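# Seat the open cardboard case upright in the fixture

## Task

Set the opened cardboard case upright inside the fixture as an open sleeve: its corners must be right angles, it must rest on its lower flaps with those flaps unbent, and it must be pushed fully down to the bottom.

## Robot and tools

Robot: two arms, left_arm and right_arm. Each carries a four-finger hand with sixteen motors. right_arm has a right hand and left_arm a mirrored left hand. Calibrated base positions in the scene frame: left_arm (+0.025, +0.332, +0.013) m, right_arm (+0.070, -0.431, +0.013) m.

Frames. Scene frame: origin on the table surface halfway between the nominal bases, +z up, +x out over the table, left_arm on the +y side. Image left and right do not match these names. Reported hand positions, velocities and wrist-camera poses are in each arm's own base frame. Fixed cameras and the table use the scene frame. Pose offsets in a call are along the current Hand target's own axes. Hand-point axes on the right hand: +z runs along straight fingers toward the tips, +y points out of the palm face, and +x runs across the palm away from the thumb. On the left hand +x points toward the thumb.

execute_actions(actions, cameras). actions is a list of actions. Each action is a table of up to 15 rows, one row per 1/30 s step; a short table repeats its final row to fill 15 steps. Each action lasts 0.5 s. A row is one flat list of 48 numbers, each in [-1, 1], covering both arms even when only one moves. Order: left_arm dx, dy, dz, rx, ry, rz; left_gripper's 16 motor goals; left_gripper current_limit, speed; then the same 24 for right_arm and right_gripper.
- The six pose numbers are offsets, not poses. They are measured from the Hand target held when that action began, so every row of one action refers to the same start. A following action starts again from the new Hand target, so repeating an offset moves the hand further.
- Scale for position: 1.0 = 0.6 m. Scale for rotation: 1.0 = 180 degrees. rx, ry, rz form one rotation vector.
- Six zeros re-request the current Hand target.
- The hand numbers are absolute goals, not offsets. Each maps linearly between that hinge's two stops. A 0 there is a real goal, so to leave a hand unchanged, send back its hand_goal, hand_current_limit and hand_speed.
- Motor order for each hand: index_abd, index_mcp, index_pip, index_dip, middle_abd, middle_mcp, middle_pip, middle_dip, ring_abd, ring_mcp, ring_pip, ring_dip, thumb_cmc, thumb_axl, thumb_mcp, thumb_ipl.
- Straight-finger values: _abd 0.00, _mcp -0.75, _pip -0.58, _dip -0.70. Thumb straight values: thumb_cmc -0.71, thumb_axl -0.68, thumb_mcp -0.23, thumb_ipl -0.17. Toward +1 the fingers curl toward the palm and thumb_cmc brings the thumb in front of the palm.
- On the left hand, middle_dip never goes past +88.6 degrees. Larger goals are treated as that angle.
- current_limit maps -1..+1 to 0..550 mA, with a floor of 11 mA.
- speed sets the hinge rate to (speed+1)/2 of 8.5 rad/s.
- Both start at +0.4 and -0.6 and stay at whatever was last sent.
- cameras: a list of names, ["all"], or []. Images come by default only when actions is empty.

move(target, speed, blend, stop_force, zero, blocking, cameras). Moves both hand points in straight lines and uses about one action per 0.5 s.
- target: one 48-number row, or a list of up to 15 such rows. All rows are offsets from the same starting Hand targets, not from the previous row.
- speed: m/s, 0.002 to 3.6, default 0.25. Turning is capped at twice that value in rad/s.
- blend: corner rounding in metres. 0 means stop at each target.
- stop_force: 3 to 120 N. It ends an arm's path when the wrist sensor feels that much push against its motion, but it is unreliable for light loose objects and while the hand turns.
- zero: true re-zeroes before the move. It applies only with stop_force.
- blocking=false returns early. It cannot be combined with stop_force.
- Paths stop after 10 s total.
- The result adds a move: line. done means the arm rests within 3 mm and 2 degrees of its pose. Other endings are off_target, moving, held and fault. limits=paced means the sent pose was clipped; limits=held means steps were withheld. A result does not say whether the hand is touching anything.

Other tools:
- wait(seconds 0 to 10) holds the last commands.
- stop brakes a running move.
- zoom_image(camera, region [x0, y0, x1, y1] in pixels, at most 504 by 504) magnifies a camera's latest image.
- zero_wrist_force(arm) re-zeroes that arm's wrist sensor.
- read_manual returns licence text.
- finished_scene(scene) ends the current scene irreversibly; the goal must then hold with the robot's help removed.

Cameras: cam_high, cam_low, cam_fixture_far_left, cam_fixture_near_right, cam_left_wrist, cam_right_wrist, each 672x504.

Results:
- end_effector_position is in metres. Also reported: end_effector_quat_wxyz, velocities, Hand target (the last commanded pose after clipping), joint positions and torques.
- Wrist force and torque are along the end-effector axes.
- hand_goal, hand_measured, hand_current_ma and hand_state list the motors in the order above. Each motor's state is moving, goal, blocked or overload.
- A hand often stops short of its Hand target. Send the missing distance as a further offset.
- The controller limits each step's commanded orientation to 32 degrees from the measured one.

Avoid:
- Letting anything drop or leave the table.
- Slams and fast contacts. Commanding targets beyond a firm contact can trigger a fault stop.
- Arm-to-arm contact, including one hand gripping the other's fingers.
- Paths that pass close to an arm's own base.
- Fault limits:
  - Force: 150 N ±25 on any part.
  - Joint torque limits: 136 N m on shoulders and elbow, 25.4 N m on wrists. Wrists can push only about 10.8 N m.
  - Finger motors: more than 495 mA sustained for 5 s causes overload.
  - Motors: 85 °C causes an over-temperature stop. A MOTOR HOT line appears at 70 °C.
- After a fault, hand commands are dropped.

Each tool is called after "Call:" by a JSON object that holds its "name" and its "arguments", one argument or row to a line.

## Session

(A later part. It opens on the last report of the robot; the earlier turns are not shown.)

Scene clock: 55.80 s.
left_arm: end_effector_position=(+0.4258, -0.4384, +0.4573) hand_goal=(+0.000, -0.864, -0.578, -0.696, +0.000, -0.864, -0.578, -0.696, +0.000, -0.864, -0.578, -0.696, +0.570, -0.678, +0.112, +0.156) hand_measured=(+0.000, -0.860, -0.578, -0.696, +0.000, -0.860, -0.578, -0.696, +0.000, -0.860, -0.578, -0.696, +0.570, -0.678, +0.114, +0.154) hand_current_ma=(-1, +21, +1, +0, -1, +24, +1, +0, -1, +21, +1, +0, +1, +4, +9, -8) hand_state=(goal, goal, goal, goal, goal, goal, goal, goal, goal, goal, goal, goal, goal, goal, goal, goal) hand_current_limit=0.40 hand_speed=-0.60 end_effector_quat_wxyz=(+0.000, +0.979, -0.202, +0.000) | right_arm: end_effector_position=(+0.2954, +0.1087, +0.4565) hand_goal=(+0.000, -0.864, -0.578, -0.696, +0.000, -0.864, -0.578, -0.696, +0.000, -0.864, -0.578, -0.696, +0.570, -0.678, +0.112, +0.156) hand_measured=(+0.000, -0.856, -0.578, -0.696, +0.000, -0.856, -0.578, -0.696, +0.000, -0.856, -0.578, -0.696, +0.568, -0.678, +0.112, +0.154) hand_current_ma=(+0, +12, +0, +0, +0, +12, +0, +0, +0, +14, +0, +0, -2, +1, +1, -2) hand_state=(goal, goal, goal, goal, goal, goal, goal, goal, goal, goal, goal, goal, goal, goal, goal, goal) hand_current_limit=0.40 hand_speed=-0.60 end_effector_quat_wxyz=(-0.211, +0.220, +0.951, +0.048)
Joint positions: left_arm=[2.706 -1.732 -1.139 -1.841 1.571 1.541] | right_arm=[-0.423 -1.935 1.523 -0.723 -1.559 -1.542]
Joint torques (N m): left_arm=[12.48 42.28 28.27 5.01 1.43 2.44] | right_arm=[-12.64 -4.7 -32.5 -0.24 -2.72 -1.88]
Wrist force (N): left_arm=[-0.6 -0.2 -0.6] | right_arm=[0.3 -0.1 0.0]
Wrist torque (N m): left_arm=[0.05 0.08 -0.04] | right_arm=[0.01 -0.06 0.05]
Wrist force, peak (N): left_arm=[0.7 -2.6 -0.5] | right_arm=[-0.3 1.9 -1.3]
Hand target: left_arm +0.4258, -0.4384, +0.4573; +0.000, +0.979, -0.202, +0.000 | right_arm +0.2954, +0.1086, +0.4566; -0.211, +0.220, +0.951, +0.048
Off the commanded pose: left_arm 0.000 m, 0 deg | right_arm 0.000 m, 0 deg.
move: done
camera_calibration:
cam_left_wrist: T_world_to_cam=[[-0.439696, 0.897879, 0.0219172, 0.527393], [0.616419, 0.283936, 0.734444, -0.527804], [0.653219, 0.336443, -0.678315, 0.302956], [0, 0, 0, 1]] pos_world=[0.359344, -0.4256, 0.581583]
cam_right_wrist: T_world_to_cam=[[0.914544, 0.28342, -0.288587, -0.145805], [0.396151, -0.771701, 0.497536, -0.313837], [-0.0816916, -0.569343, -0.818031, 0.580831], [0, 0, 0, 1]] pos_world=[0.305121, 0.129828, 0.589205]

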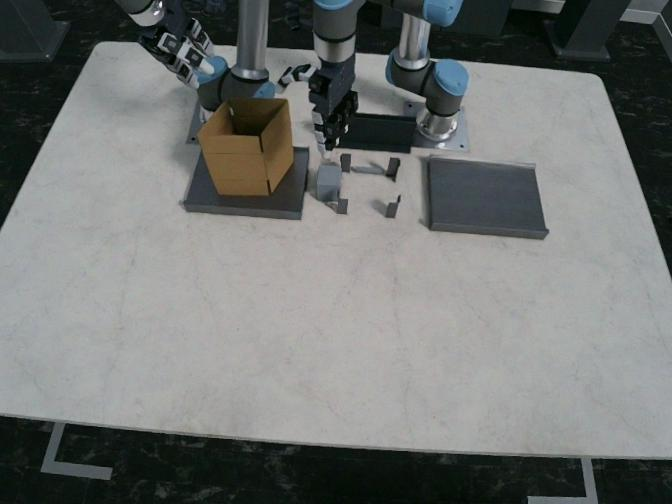

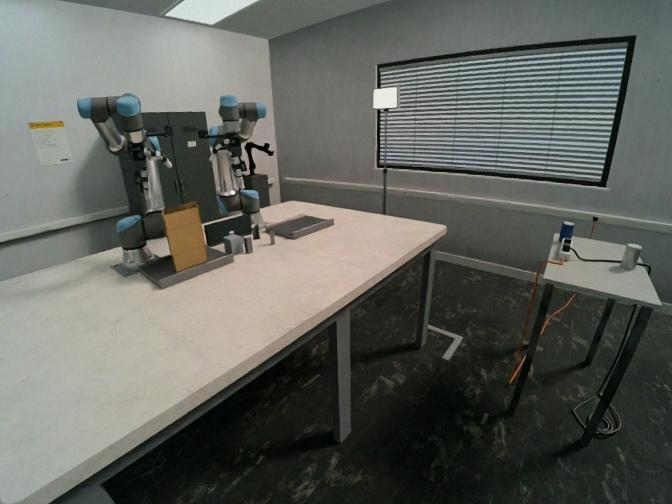

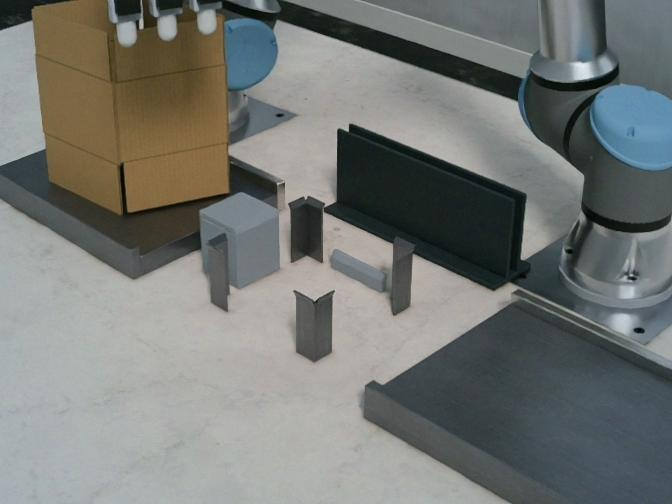

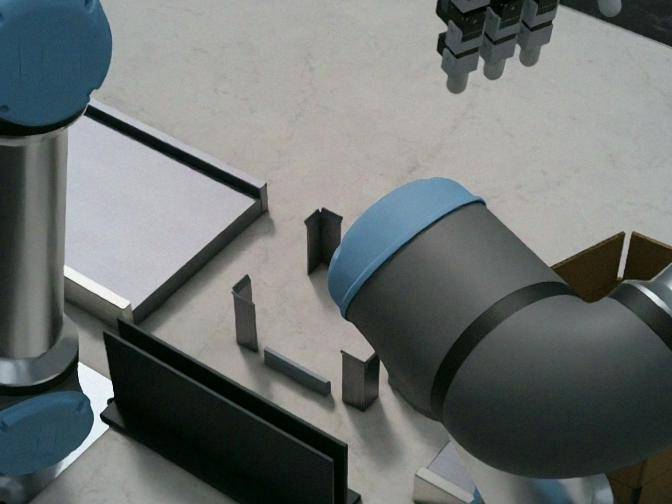

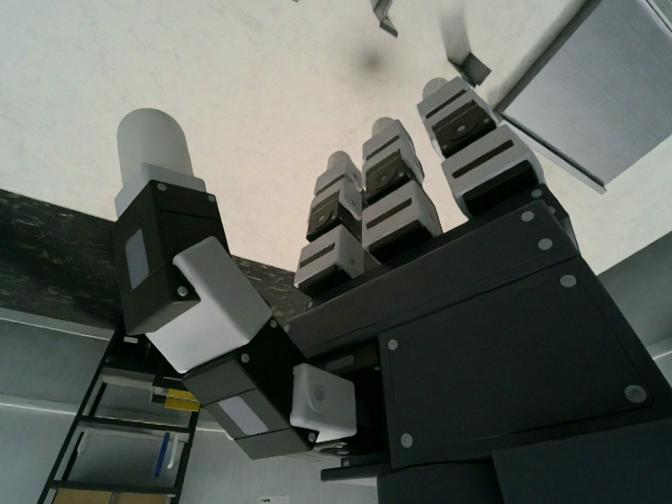

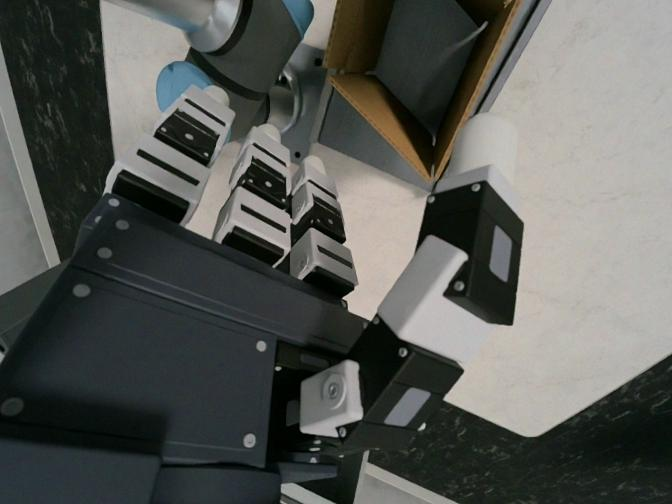

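Call:
{"name": "move", "arguments": {
  "target": [-0.17,0.2945,0,0,0,0, 0,-0.863,-0.577,-0.696,0,-0.863,-0.577,-0.696,0,-0.863,-0.577,-0.696,0.571,-0.677,0.112,0.157,0.4,-0.6, 0,0,0,0,0,0, 0,-0.863,-0.577,-0.696,0,-0.863,-0.577,-0.696,0,-0.863,-0.577,-0.696,0.571,-0.677,0.112,0.157,0.4,-0.6],
  "speed": 0.25,
  "cameras": ["cam_high", "cam_left_wrist", "cam_right_wrist", "cam_fixture_far_left"]
}}

Call:
{"name": "zoom_image", "arguments": {
  "camera": "cam_left_wrist",
  "region": [60, 0, 400, 240]
}}

Scene clock: 58.83 s.
left_arm: end_effector_position=(+0.2624, -0.5604, +0.4573) hand_goal=(+0.000, -0.864, -0.578, -0.696, +0.000, -0.864, -0.578, -0.696, +0.000, -0.864, -0.578, -0.696, +0.570, -0.678, +0.112, +0.156) hand_measured=(+0.000, -0.860, -0.578, -0.696, +0.000, -0.860, -0.578, -0.696, +0.000, -0.860, -0.578, -0.696, +0.570, -0.678, +0.114, +0.154) hand_current_ma=(-1, +19, +1, +0, -1, +22, +1, +0, -1, +19, +1, +0, +1, +4, +9, -8) hand_state=(goal, goal, goal, goal, goal, goal, goal, goal, goal, goal, goal, goal, goal, goal, goal, goal) hand_current_limit=0.40 hand_speed=-0.60 end_effector_quat_wxyz=(+0.000, +0.979, -0.202, +0.000) | right_arm: end_effector_position=(+0.2954, +0.1086, +0.4566) hand_goal=(+0.000, -0.864, -0.578, -0.696, +0.000, -0.864, -0.578, -0.696, +0.000, -0.864, -0.578, -0.696, +0.570, -0.678, +0.112, +0.156) hand_measured=(+0.000, -0.856, -0.578, -0.696, +0.000, -0.856, -0.578, -0.696, +0.000, -0.856, -0.578, -0.696, +0.568, -0.678, +0.112, +0.154) hand_current_ma=(+0, +12, +0, +0, +0, +12, +0, +0, +0, +14, +0, +0, -2, +1, +1, -2) hand_state=(goal, goal, goal, goal, goal, goal, goal, goal, goal, goal, goal, goal, goal, goal, goal, goal) hand_current_limit=0.40 hand_speed=-0.60 end_effector_quat_wxyz=(-0.211, +0.220, +0.951, +0.048)
Joint positions: left_arm=[2.343 -1.695 -1.182 -1.835 1.571 1.179] | right_arm=[-0.423 -1.935 1.523 -0.723 -1.559 -1.542]
Joint torques (N m): left_arm=[-10.84 41.58 14.42 1.8 1.58 -2.07] | right_arm=[-12.28 -9.44 -32.65 -3.14 -2.28 -2.12]
Wrist force (N): left_arm=[-0.4 -0.4 -0.4] | right_arm=[0.4 0.2 0.0]
Wrist torque (N m): left_arm=[0.02 0.04 -0.08] | right_arm=[0.06 -0.08 0.10]
Wrist force, peak (N): left_arm=[0.8 -2.4 -0.8] | right_arm=[0.6 0.0 -0.3]
Hand target: left_arm +0.2623, -0.5604, +0.4573; +0.000, +0.979, -0.202, +0.000 | right_arm +0.2954, +0.1086, +0.4566; -0.211, +0.220, +0.951, +0.048
Off the commanded pose: left_arm 0.000 m, 0 deg | right_arm 0.000 m, 0 deg.
move: done
camera_calibration:
cam_left_wrist: T_world_to_cam=[[-0.439614, 0.897917, 0.0220151, 0.565039], [0.616527, 0.283841, 0.73439, -0.39241], [0.653172, 0.336421, -0.678371, 0.450699], [0, 0, 0, 1]] pos_world=[0.195946, -0.5476, 0.581483]
cam_right_wrist: T_world_to_cam=[[0.914567, 0.283575, -0.288363, -0.145937], [0.39616, -0.771633, 0.497634, -0.313983], [-0.0813937, -0.569357, -0.818051, 0.580698], [0, 0, 0, 1]] pos_world=[0.305122, 0.129729, 0.589206]
Images, in order (width x height): cam_high 672x504, cam_fixture_far_left 672x504, cam_left_wrist 672x504, cam_right_wrist 672x504.

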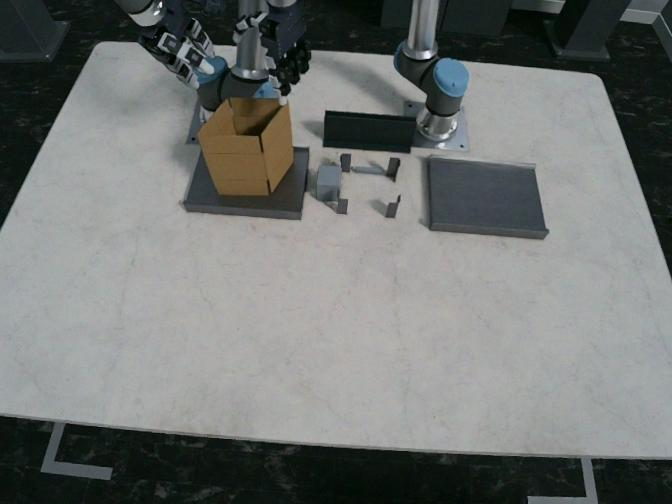

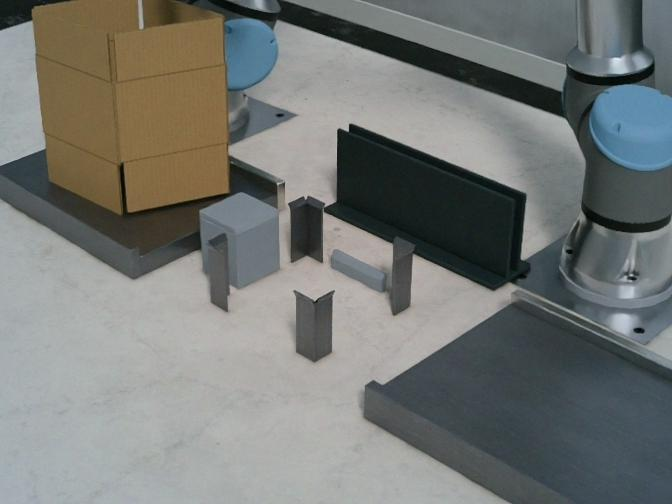

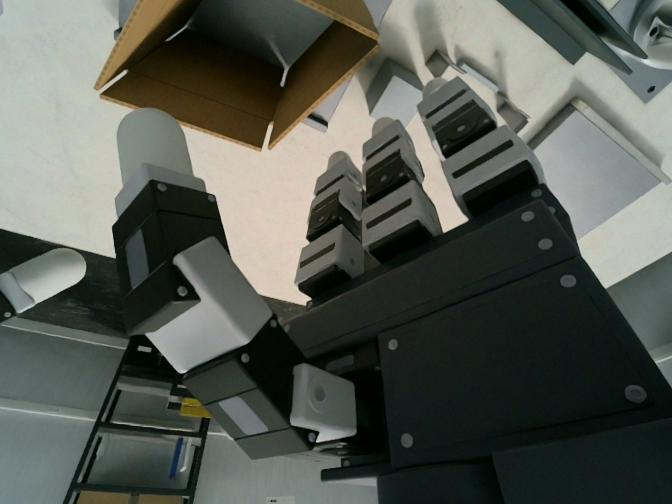

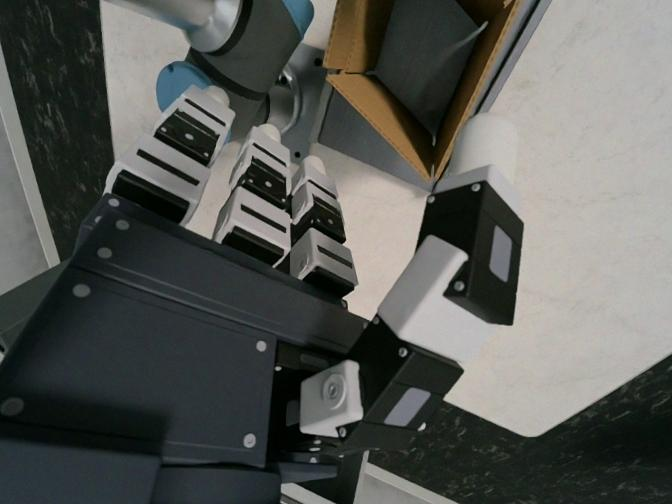

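Scaled by 1.482 from the camera's 672x504 image, which has a finer 960x720 frame.

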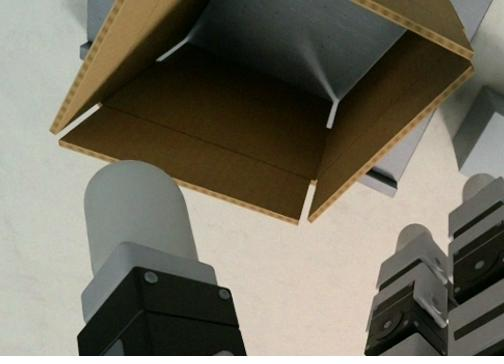

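Call:
{"name": "move", "arguments": {
  "target": [-0.0083,-0.0233,0.0822,0,0,0, 0,-0.863,-0.577,-0.696,0,-0.863,-0.577,-0.696,0,-0.863,-0.577,-0.696,0.571,-0.677,0.112,0.157,0.4,-0.6, -0.0222,0,0.079,0,0,0, 0,-0.863,-0.577,-0.696,0,-0.863,-0.577,-0.696,0,-0.863,-0.577,-0.696,0.571,-0.677,0.112,0.157,0.4,-0.6],
  "speed": 0.15,
  "cameras": ["cam_high", "cam_low", "cam_left_wrist", "cam_right_wrist", "cam_fixture_far_left"]
}}

Call:
{"name": "zoom_image", "arguments": {
  "camera": "cam_high",
  "region": [160, 30, 340, 220]
}}

Scene clock: 63.37 s.
left_arm: end_effector_position=(+0.2633, -0.5456, +0.4081) hand_goal=(+0.000, -0.864, -0.578, -0.696, +0.000, -0.864, -0.578, -0.696, +0.000, -0.864, -0.578, -0.696, +0.570, -0.678, +0.112, +0.156) hand_measured=(+0.000, -0.860, -0.578, -0.696, +0.000, -0.860, -0.578, -0.696, +0.000, -0.860, -0.578, -0.696, +0.570, -0.678, +0.114, +0.154) hand_current_ma=(-1, +19, +1, +0, -1, +22, +1, +0, -1, +19, +1, +0, +1, +4, +9, -8) hand_state=(goal, goal, goal, goal, goal, goal, goal, goal, goal, goal, goal, goal, goal, goal, goal, goal) hand_current_limit=0.40 hand_speed=-0.60 end_effector_quat_wxyz=(+0.000, +0.979, -0.202, +0.000) | right_arm: end_effector_position=(+0.2882, +0.1121, +0.4081) hand_goal=(+0.000, -0.864, -0.578, -0.696, +0.000, -0.864, -0.578, -0.696, +0.000, -0.864, -0.578, -0.696, +0.570, -0.678, +0.112, +0.156) hand_measured=(+0.000, -0.856, -0.578, -0.696, +0.000, -0.856, -0.578, -0.696, +0.000, -0.856, -0.578, -0.696, +0.568, -0.678, +0.114, +0.154) hand_current_ma=(+0, +11, +0, +0, +0, +11, +0, +0, +0, +12, +0, +0, -2, +1, +1, -2) hand_state=(goal, goal, goal, goal, goal, goal, goal, goal, goal, goal, goal, goal, goal, goal, goal, goal) hand_current_limit=0.40 hand_speed=-0.60 end_effector_quat_wxyz=(-0.211, +0.220, +0.951, +0.048)
Joint positions: left_arm=[2.364 -1.641 -1.37 -1.701 1.571 1.2] | right_arm=[-0.422 -1.992 1.687 -0.83 -1.559 -1.542]
Joint torques (N m): left_arm=[-10.59 18.61 15.85 3.95 -1.89 -2.55] | right_arm=[6.13 -3.12 -10.67 -0.96 1.82 -1.26]
Wrist force (N): left_arm=[-0.6 -0.3 -0.7] | right_arm=[0.1 -0.2 -0.4]
Wrist torque (N m): left_arm=[0.06 0.06 -0.09] | right_arm=[0.03 -0.06 0.03]
Wrist force, peak (N): left_arm=[-0.5 -0.3 -2.3] | right_arm=[0.7 0.0 -1.3]
Hand target: left_arm +0.2632, -0.5456, +0.4080; +0.000, +0.979, -0.202, +0.000 | right_arm +0.2882, +0.1121, +0.4080; -0.211, +0.220, +0.951, +0.048
Off the commanded pose: left_arm 0.000 m, 0 deg | right_arm 0.000 m, 0 deg.
move: done
camera_calibration:
cam_left_wrist: T_world_to_cam=[[-0.43975, 0.897854, 0.0218507, 0.553216], [0.616379, 0.284016, 0.734446, -0.361042], [0.65322, 0.336441, -0.678315, 0.411763], [0, 0, 0, 1]] pos_world=[0.196844, -0.532699, 0.532382]
cam_right_wrist: T_world_to_cam=[[0.914603, 0.283503, -0.288317, -0.154357], [0.396075, -0.77166, 0.497661, -0.284281], [-0.081394, -0.569357, -0.818051, 0.542429], [0, 0, 0, 1]] pos_world=[0.297922, 0.133229, 0.540707]
Images, in order (width x height): cam_high 672x504, cam_low 672x504, cam_fixture_far_left 672x504, cam_left_wrist 672x504, cam_right_wrist 672x504.

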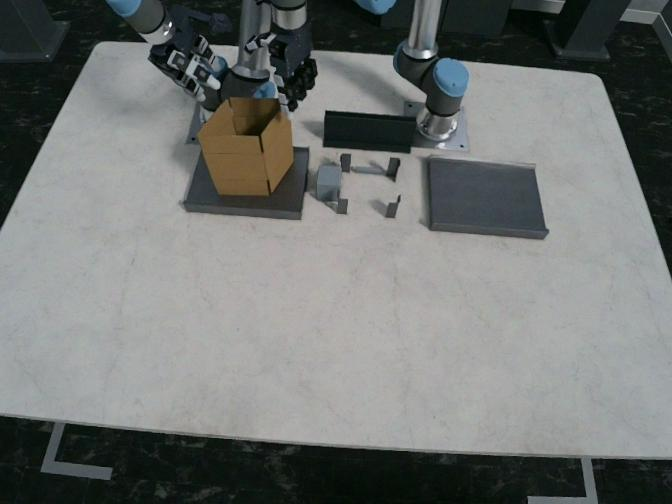

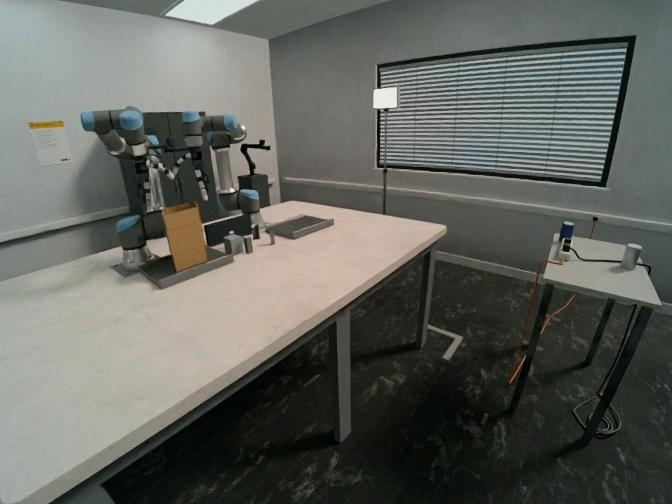

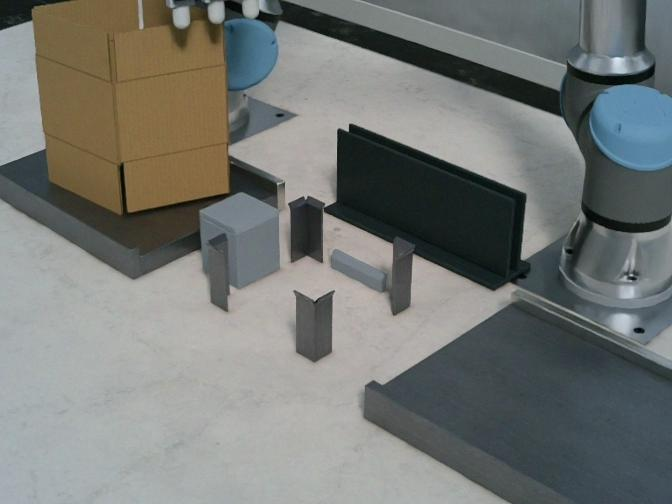

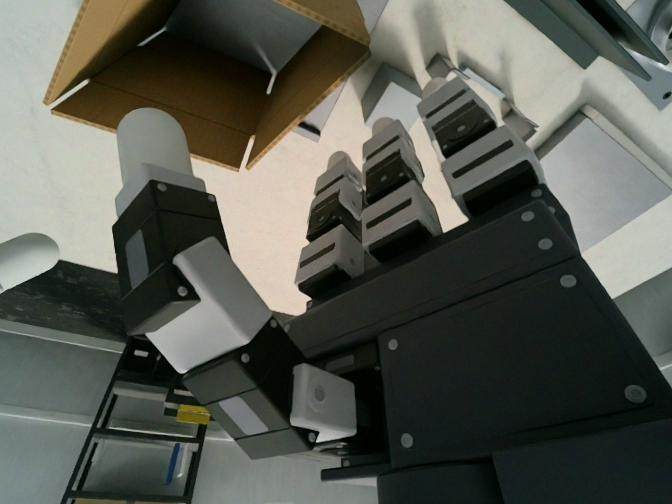

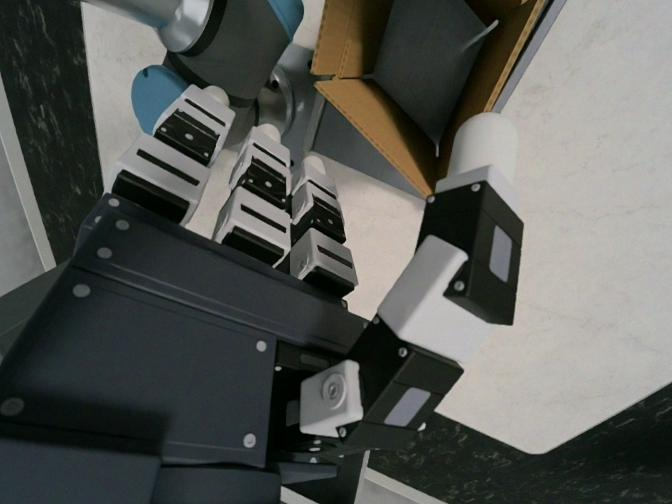

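Scaled by 2.653 from the camera's 672x504 image, which has a finer 960x720 frame.

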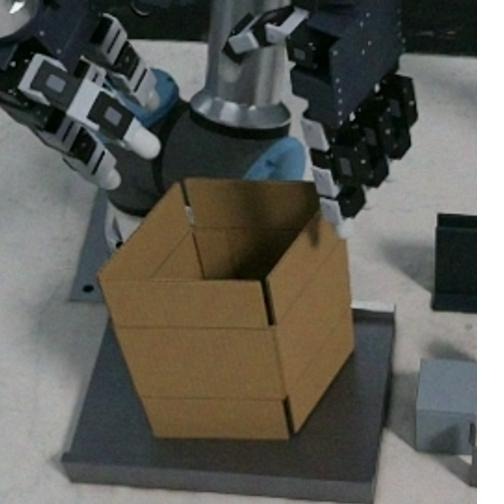

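Call:
{"name": "move", "arguments": {
  "target": [0,0,0.295,0,0,0, 0,-0.863,-0.577,-0.696,0,-0.863,-0.577,-0.696,0,-0.863,-0.577,-0.696,0.571,-0.677,0.112,0.157,0.4,-0.6, -0.1212,0,0.2598,0,0,0, 0,-0.863,-0.577,-0.696,0,-0.863,-0.577,-0.696,0,-0.863,-0.577,-0.696,0.571,-0.677,0.112,0.157,0.4,-0.6],
  "speed": 0.08,
  "stop_force": 10,
  "cameras": ["cam_high", "cam_low", "cam_left_wrist", "cam_right_wrist", "cam_fixture_far_left"]
}}

Call:
{"name": "zoom_image", "arguments": {
  "camera": "cam_high",
  "region": [160, 30, 340, 220]
}}

Scene clock: 67.77 s.
left_arm: end_effector_position=(+0.2633, -0.5457, +0.2310) hand_goal=(+0.000, -0.864, -0.578, -0.696, +0.000, -0.864, -0.578, -0.696, +0.000, -0.864, -0.578, -0.696, +0.570, -0.678, +0.112, +0.156) hand_measured=(+0.000, -0.860, -0.578, -0.696, +0.000, -0.860, -0.578, -0.696, +0.000, -0.860, -0.578, -0.696, +0.570, -0.678, +0.114, +0.154) hand_current_ma=(-1, +19, +1, +0, -1, +22, +1, +0, -1, +19, +1, +0, +1, +4, +9, -8) hand_state=(goal, goal, goal, goal, goal, goal, goal, goal, goal, goal, goal, goal, goal, goal, goal, goal) hand_current_limit=0.40 hand_speed=-0.60 end_effector_quat_wxyz=(+0.000, +0.979, -0.202, +0.000) | right_arm: end_effector_position=(+0.2881, +0.1119, +0.2360) hand_goal=(+0.000, -0.864, -0.578, -0.696, +0.000, -0.864, -0.578, -0.696, +0.000, -0.864, -0.578, -0.696, +0.570, -0.678, +0.112, +0.156) hand_measured=(+0.000, -0.856, -0.578, -0.696, +0.000, -0.856, -0.578, -0.696, +0.000, -0.856, -0.578, -0.696, +0.568, -0.678, +0.114, +0.154) hand_current_ma=(+0, +11, +0, +0, +0, +11, +0, +0, +0, +12, +0, +0, -2, +1, +2, -2) hand_state=(goal, goal, goal, goal, goal, goal, goal, goal, goal, goal, goal, goal, goal, goal, goal, goal) hand_current_limit=0.40 hand_speed=-0.60 end_effector_quat_wxyz=(-0.211, +0.220, +0.951, +0.048)
Joint positions: left_arm=[2.364 -1.681 -1.783 -1.248 1.571 1.2] | right_arm=[-0.423 -2.032 2.153 -1.255 -1.559 -1.542]
Joint torques (N m): left_arm=[9.49 39.5 14.16 5.04 -1.89 -2.18] | right_arm=[9.75 -9.04 -13.79 -3.68 1.52 1.03]
Wrist force (N): left_arm=[-0.5 -0.4 -0.5] | right_arm=[0.3 -0.2 0.1]
Wrist torque (N m): left_arm=[0.03 0.06 -0.07] | right_arm=[-0.01 -0.08 0.18]
Wrist force, peak (N): left_arm=[-0.4 -0.5 -1.4] | right_arm=[0.6 0.0 -0.9]
Hand target: left_arm +0.2633, -0.5457, +0.2310; +0.000, +0.979, -0.202, +0.000 | right_arm +0.2881, +0.1119, +0.2360; -0.211, +0.220, +0.951, +0.048
Off the commanded pose: left_arm 0.000 m, 0 deg | right_arm 0.000 m, 0 deg.
move: done
camera_calibration:
cam_left_wrist: T_world_to_cam=[[-0.439637, 0.897909, 0.0218574, 0.557181], [0.616438, 0.283944, 0.734425, -0.230985], [0.653241, 0.336354, -0.678338, 0.291624], [0, 0, 0, 1]] pos_world=[0.196845, -0.5328, 0.355282]
cam_right_wrist: T_world_to_cam=[[0.914567, 0.283575, -0.288363, -0.203753], [0.39616, -0.771633, 0.497634, -0.198894], [-0.0813937, -0.569357, -0.818051, 0.401545], [0, 0, 0, 1]] pos_world=[0.297822, 0.132929, 0.368706]
Images, in order (width x height): cam_high 672x504, cam_low 672x504, cam_fixture_far_left 672x504, cam_left_wrist 672x504, cam_right_wrist 672x504.

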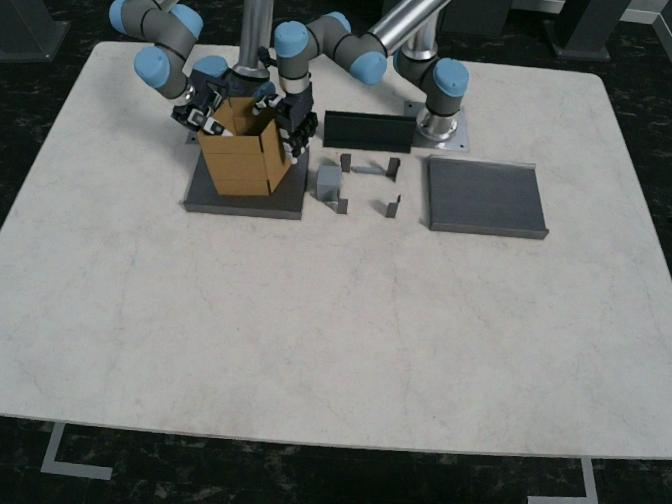

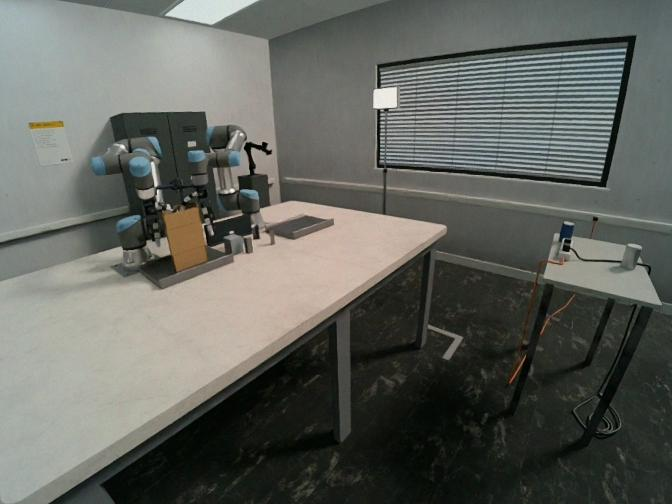

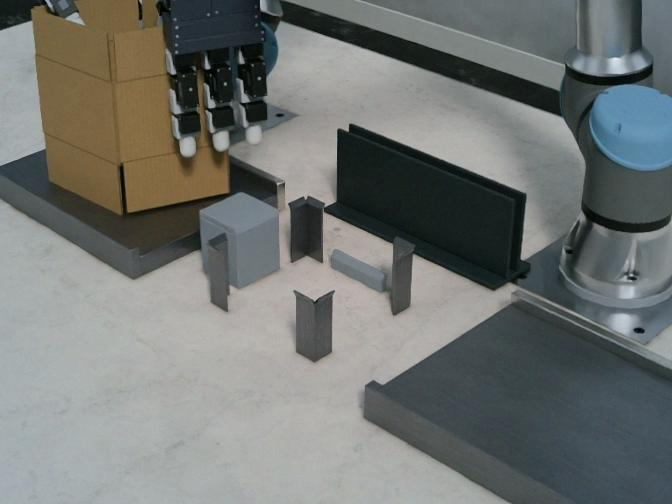

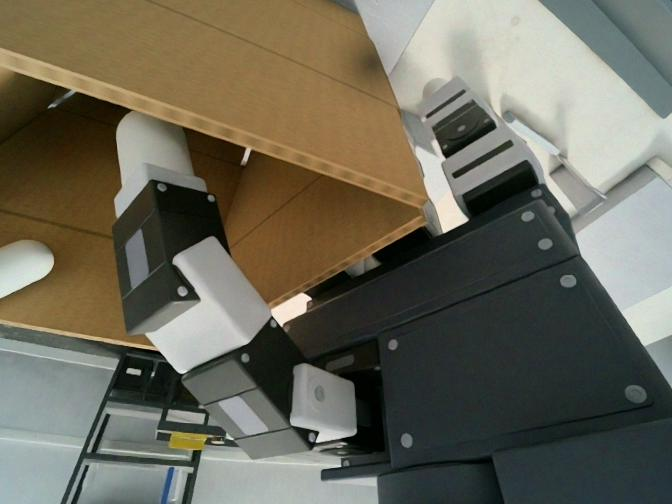

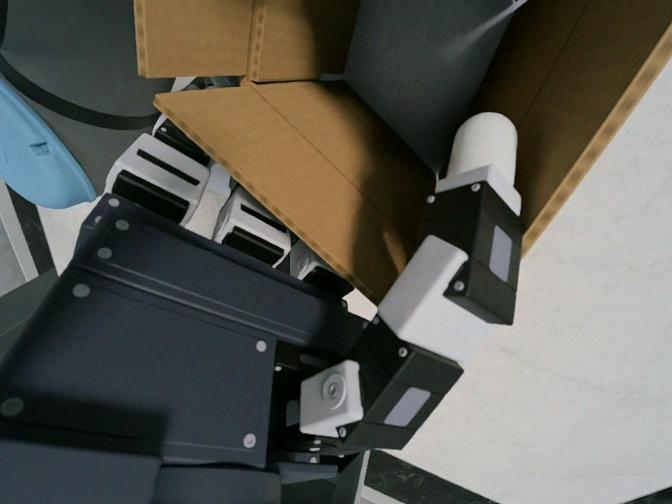

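Scaled by 2.653 from the camera's 672x504 image, which has a finer 960x720 frame.

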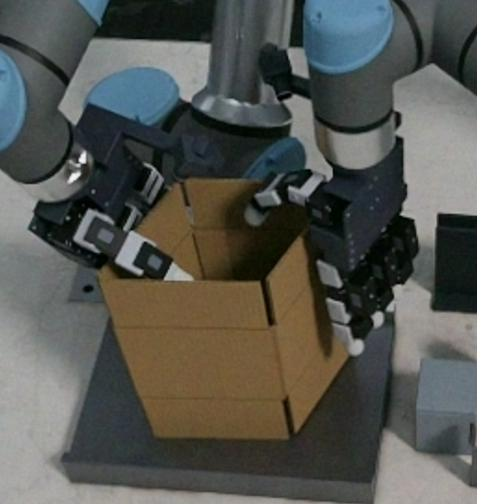

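Call:
{"name": "move", "arguments": {
  "target": [
    [0,0.0217,0,0,0,0, 0,-0.753,-0.577,-0.696, 0,-0.753,-0.577,-0.696, 0,-0.753,-0.577,-0.696, 0.571,-0.677,0.112,0.157, 0.4,-0.6, 0,0.03,0,0,0,0, 0,-0.753,-0.577,-0.696, 0,-0.753,-0.577,-0.696, 0,-0.753,-0.577,-0.696, 0.571,-0.677,0.112,0.157, 0.4,-0.6]
  ],
  "speed": 0.05,
  "cameras": ["all"]
}}

Scene clock: 69.93 s.
left_arm: end_effector_position=(+0.2580, -0.5577, +0.2310) hand_goal=(+0.000, -0.754, -0.578, -0.696, +0.000, -0.754, -0.578, -0.696, +0.000, -0.754, -0.578, -0.696, +0.570, -0.678, +0.112, +0.156) hand_measured=(+0.000, -0.754, -0.578, -0.696, +0.000, -0.756, -0.578, -0.696, +0.000, -0.754, -0.578, -0.696, +0.570, -0.678, +0.114, +0.154) hand_current_ma=(-1, -5, +1, +0, -1, -6, +1, +0, -1, -5, +1, +0, +1, +4, +9, -8) hand_state=(goal, goal, goal, goal, goal, goal, goal, goal, goal, goal, goal, goal, goal, goal, goal, goal) hand_current_limit=0.40 hand_speed=-0.60 end_effector_quat_wxyz=(+0.000, +0.979, -0.202, +0.000) | right_arm: end_effector_position=(+0.2961, +0.1281, +0.2360) hand_goal=(+0.000, -0.754, -0.578, -0.696, +0.000, -0.754, -0.578, -0.696, +0.000, -0.754, -0.578, -0.696, +0.570, -0.678, +0.112, +0.156) hand_measured=(+0.000, -0.756, -0.578, -0.696, +0.000, -0.756, -0.578, -0.696, +0.000, -0.756, -0.578, -0.696, +0.568, -0.678, +0.114, +0.154) hand_current_ma=(+0, -1, +0, +0, +0, -1, +0, +0, +0, -1, +0, +0, -2, +1, +4, -1) hand_state=(goal, goal, goal, goal, goal, goal, goal, goal, goal, goal, goal, goal, goal, goal, goal, goal) hand_current_limit=0.40 hand_speed=-0.60 end_effector_quat_wxyz=(-0.211, +0.220, +0.951, +0.048)
Joint positions: left_arm=[2.341 -1.699 -1.763 -1.25 1.571 1.177] | right_arm=[-0.362 -2.006 2.139 -1.269 -1.533 -1.487]
Joint torques (N m): left_arm=[13.29 39.92 13.43 1.26 -0.67 2.52] | right_arm=[-13.2 -9.25 -11.52 0.86 -2.53 -2.26]
Wrist force (N): left_arm=[-0.5 -0.5 -1.3] | right_arm=[0.6 0.1 0.1]
Wrist torque (N m): left_arm=[0.12 0.07 -0.05] | right_arm=[0.07 -0.10 0.27]
Wrist force, peak (N): left_arm=[-0.6 -0.4 -1.7] | right_arm=[0.1 -0.8 0.0]
Hand target: left_arm +0.2581, -0.5576, +0.2310; +0.000, +0.979, -0.202, +0.000 | right_arm +0.2960, +0.1281, +0.2359; -0.211, +0.220, +0.951, +0.048
Off the commanded pose: left_arm 0.000 m, 0 deg | right_arm 0.000 m, 0 deg.
move: done
camera_calibration:
cam_left_wrist: T_world_to_cam=[[-0.439642, 0.897902, 0.0220458, 0.565692], [0.616567, 0.283861, 0.734349, -0.224315], [0.653115, 0.336443, -0.678414, 0.299123], [0, 0, 0, 1]] pos_world=[0.191646, -0.5449, 0.355183]
cam_right_wrist: T_world_to_cam=[[0.914681, 0.283617, -0.287957, -0.215854], [0.395977, -0.771604, 0.497825, -0.189583], [-0.0809972, -0.569376, -0.818077, 0.411313], [0, 0, 0, 1]] pos_world=[0.305823, 0.149129, 0.368708]

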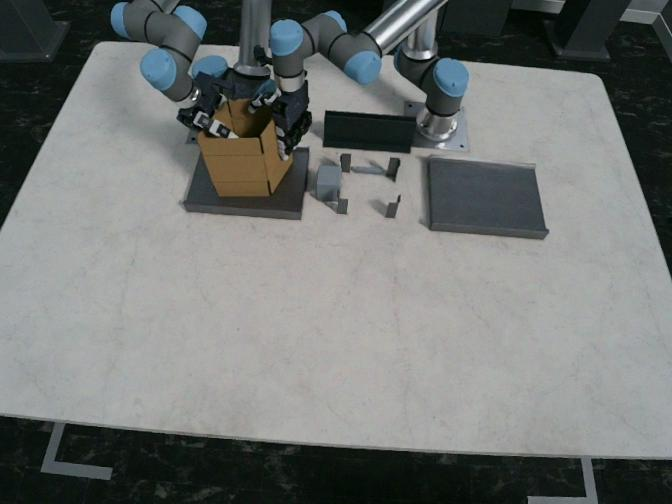

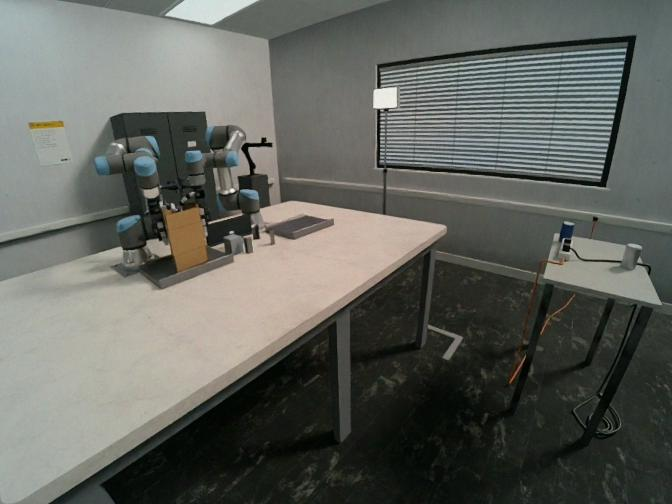

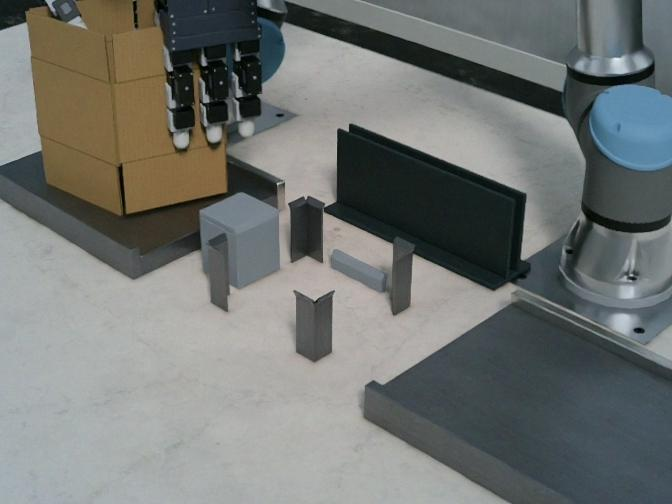

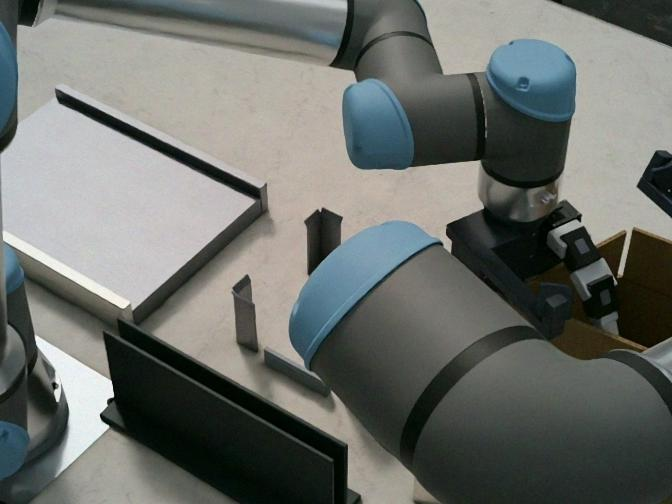

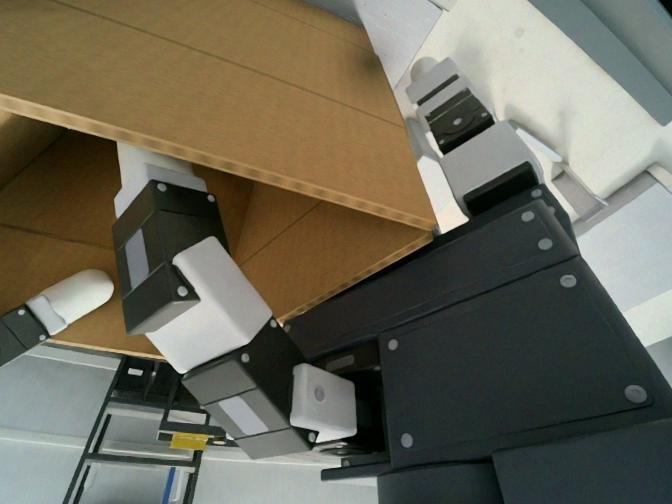

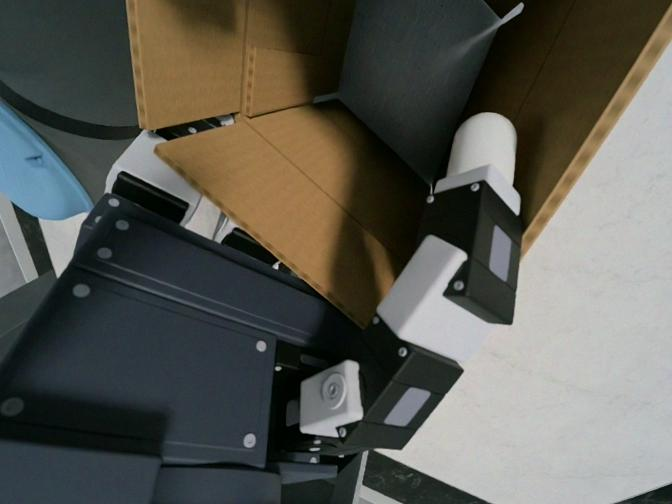

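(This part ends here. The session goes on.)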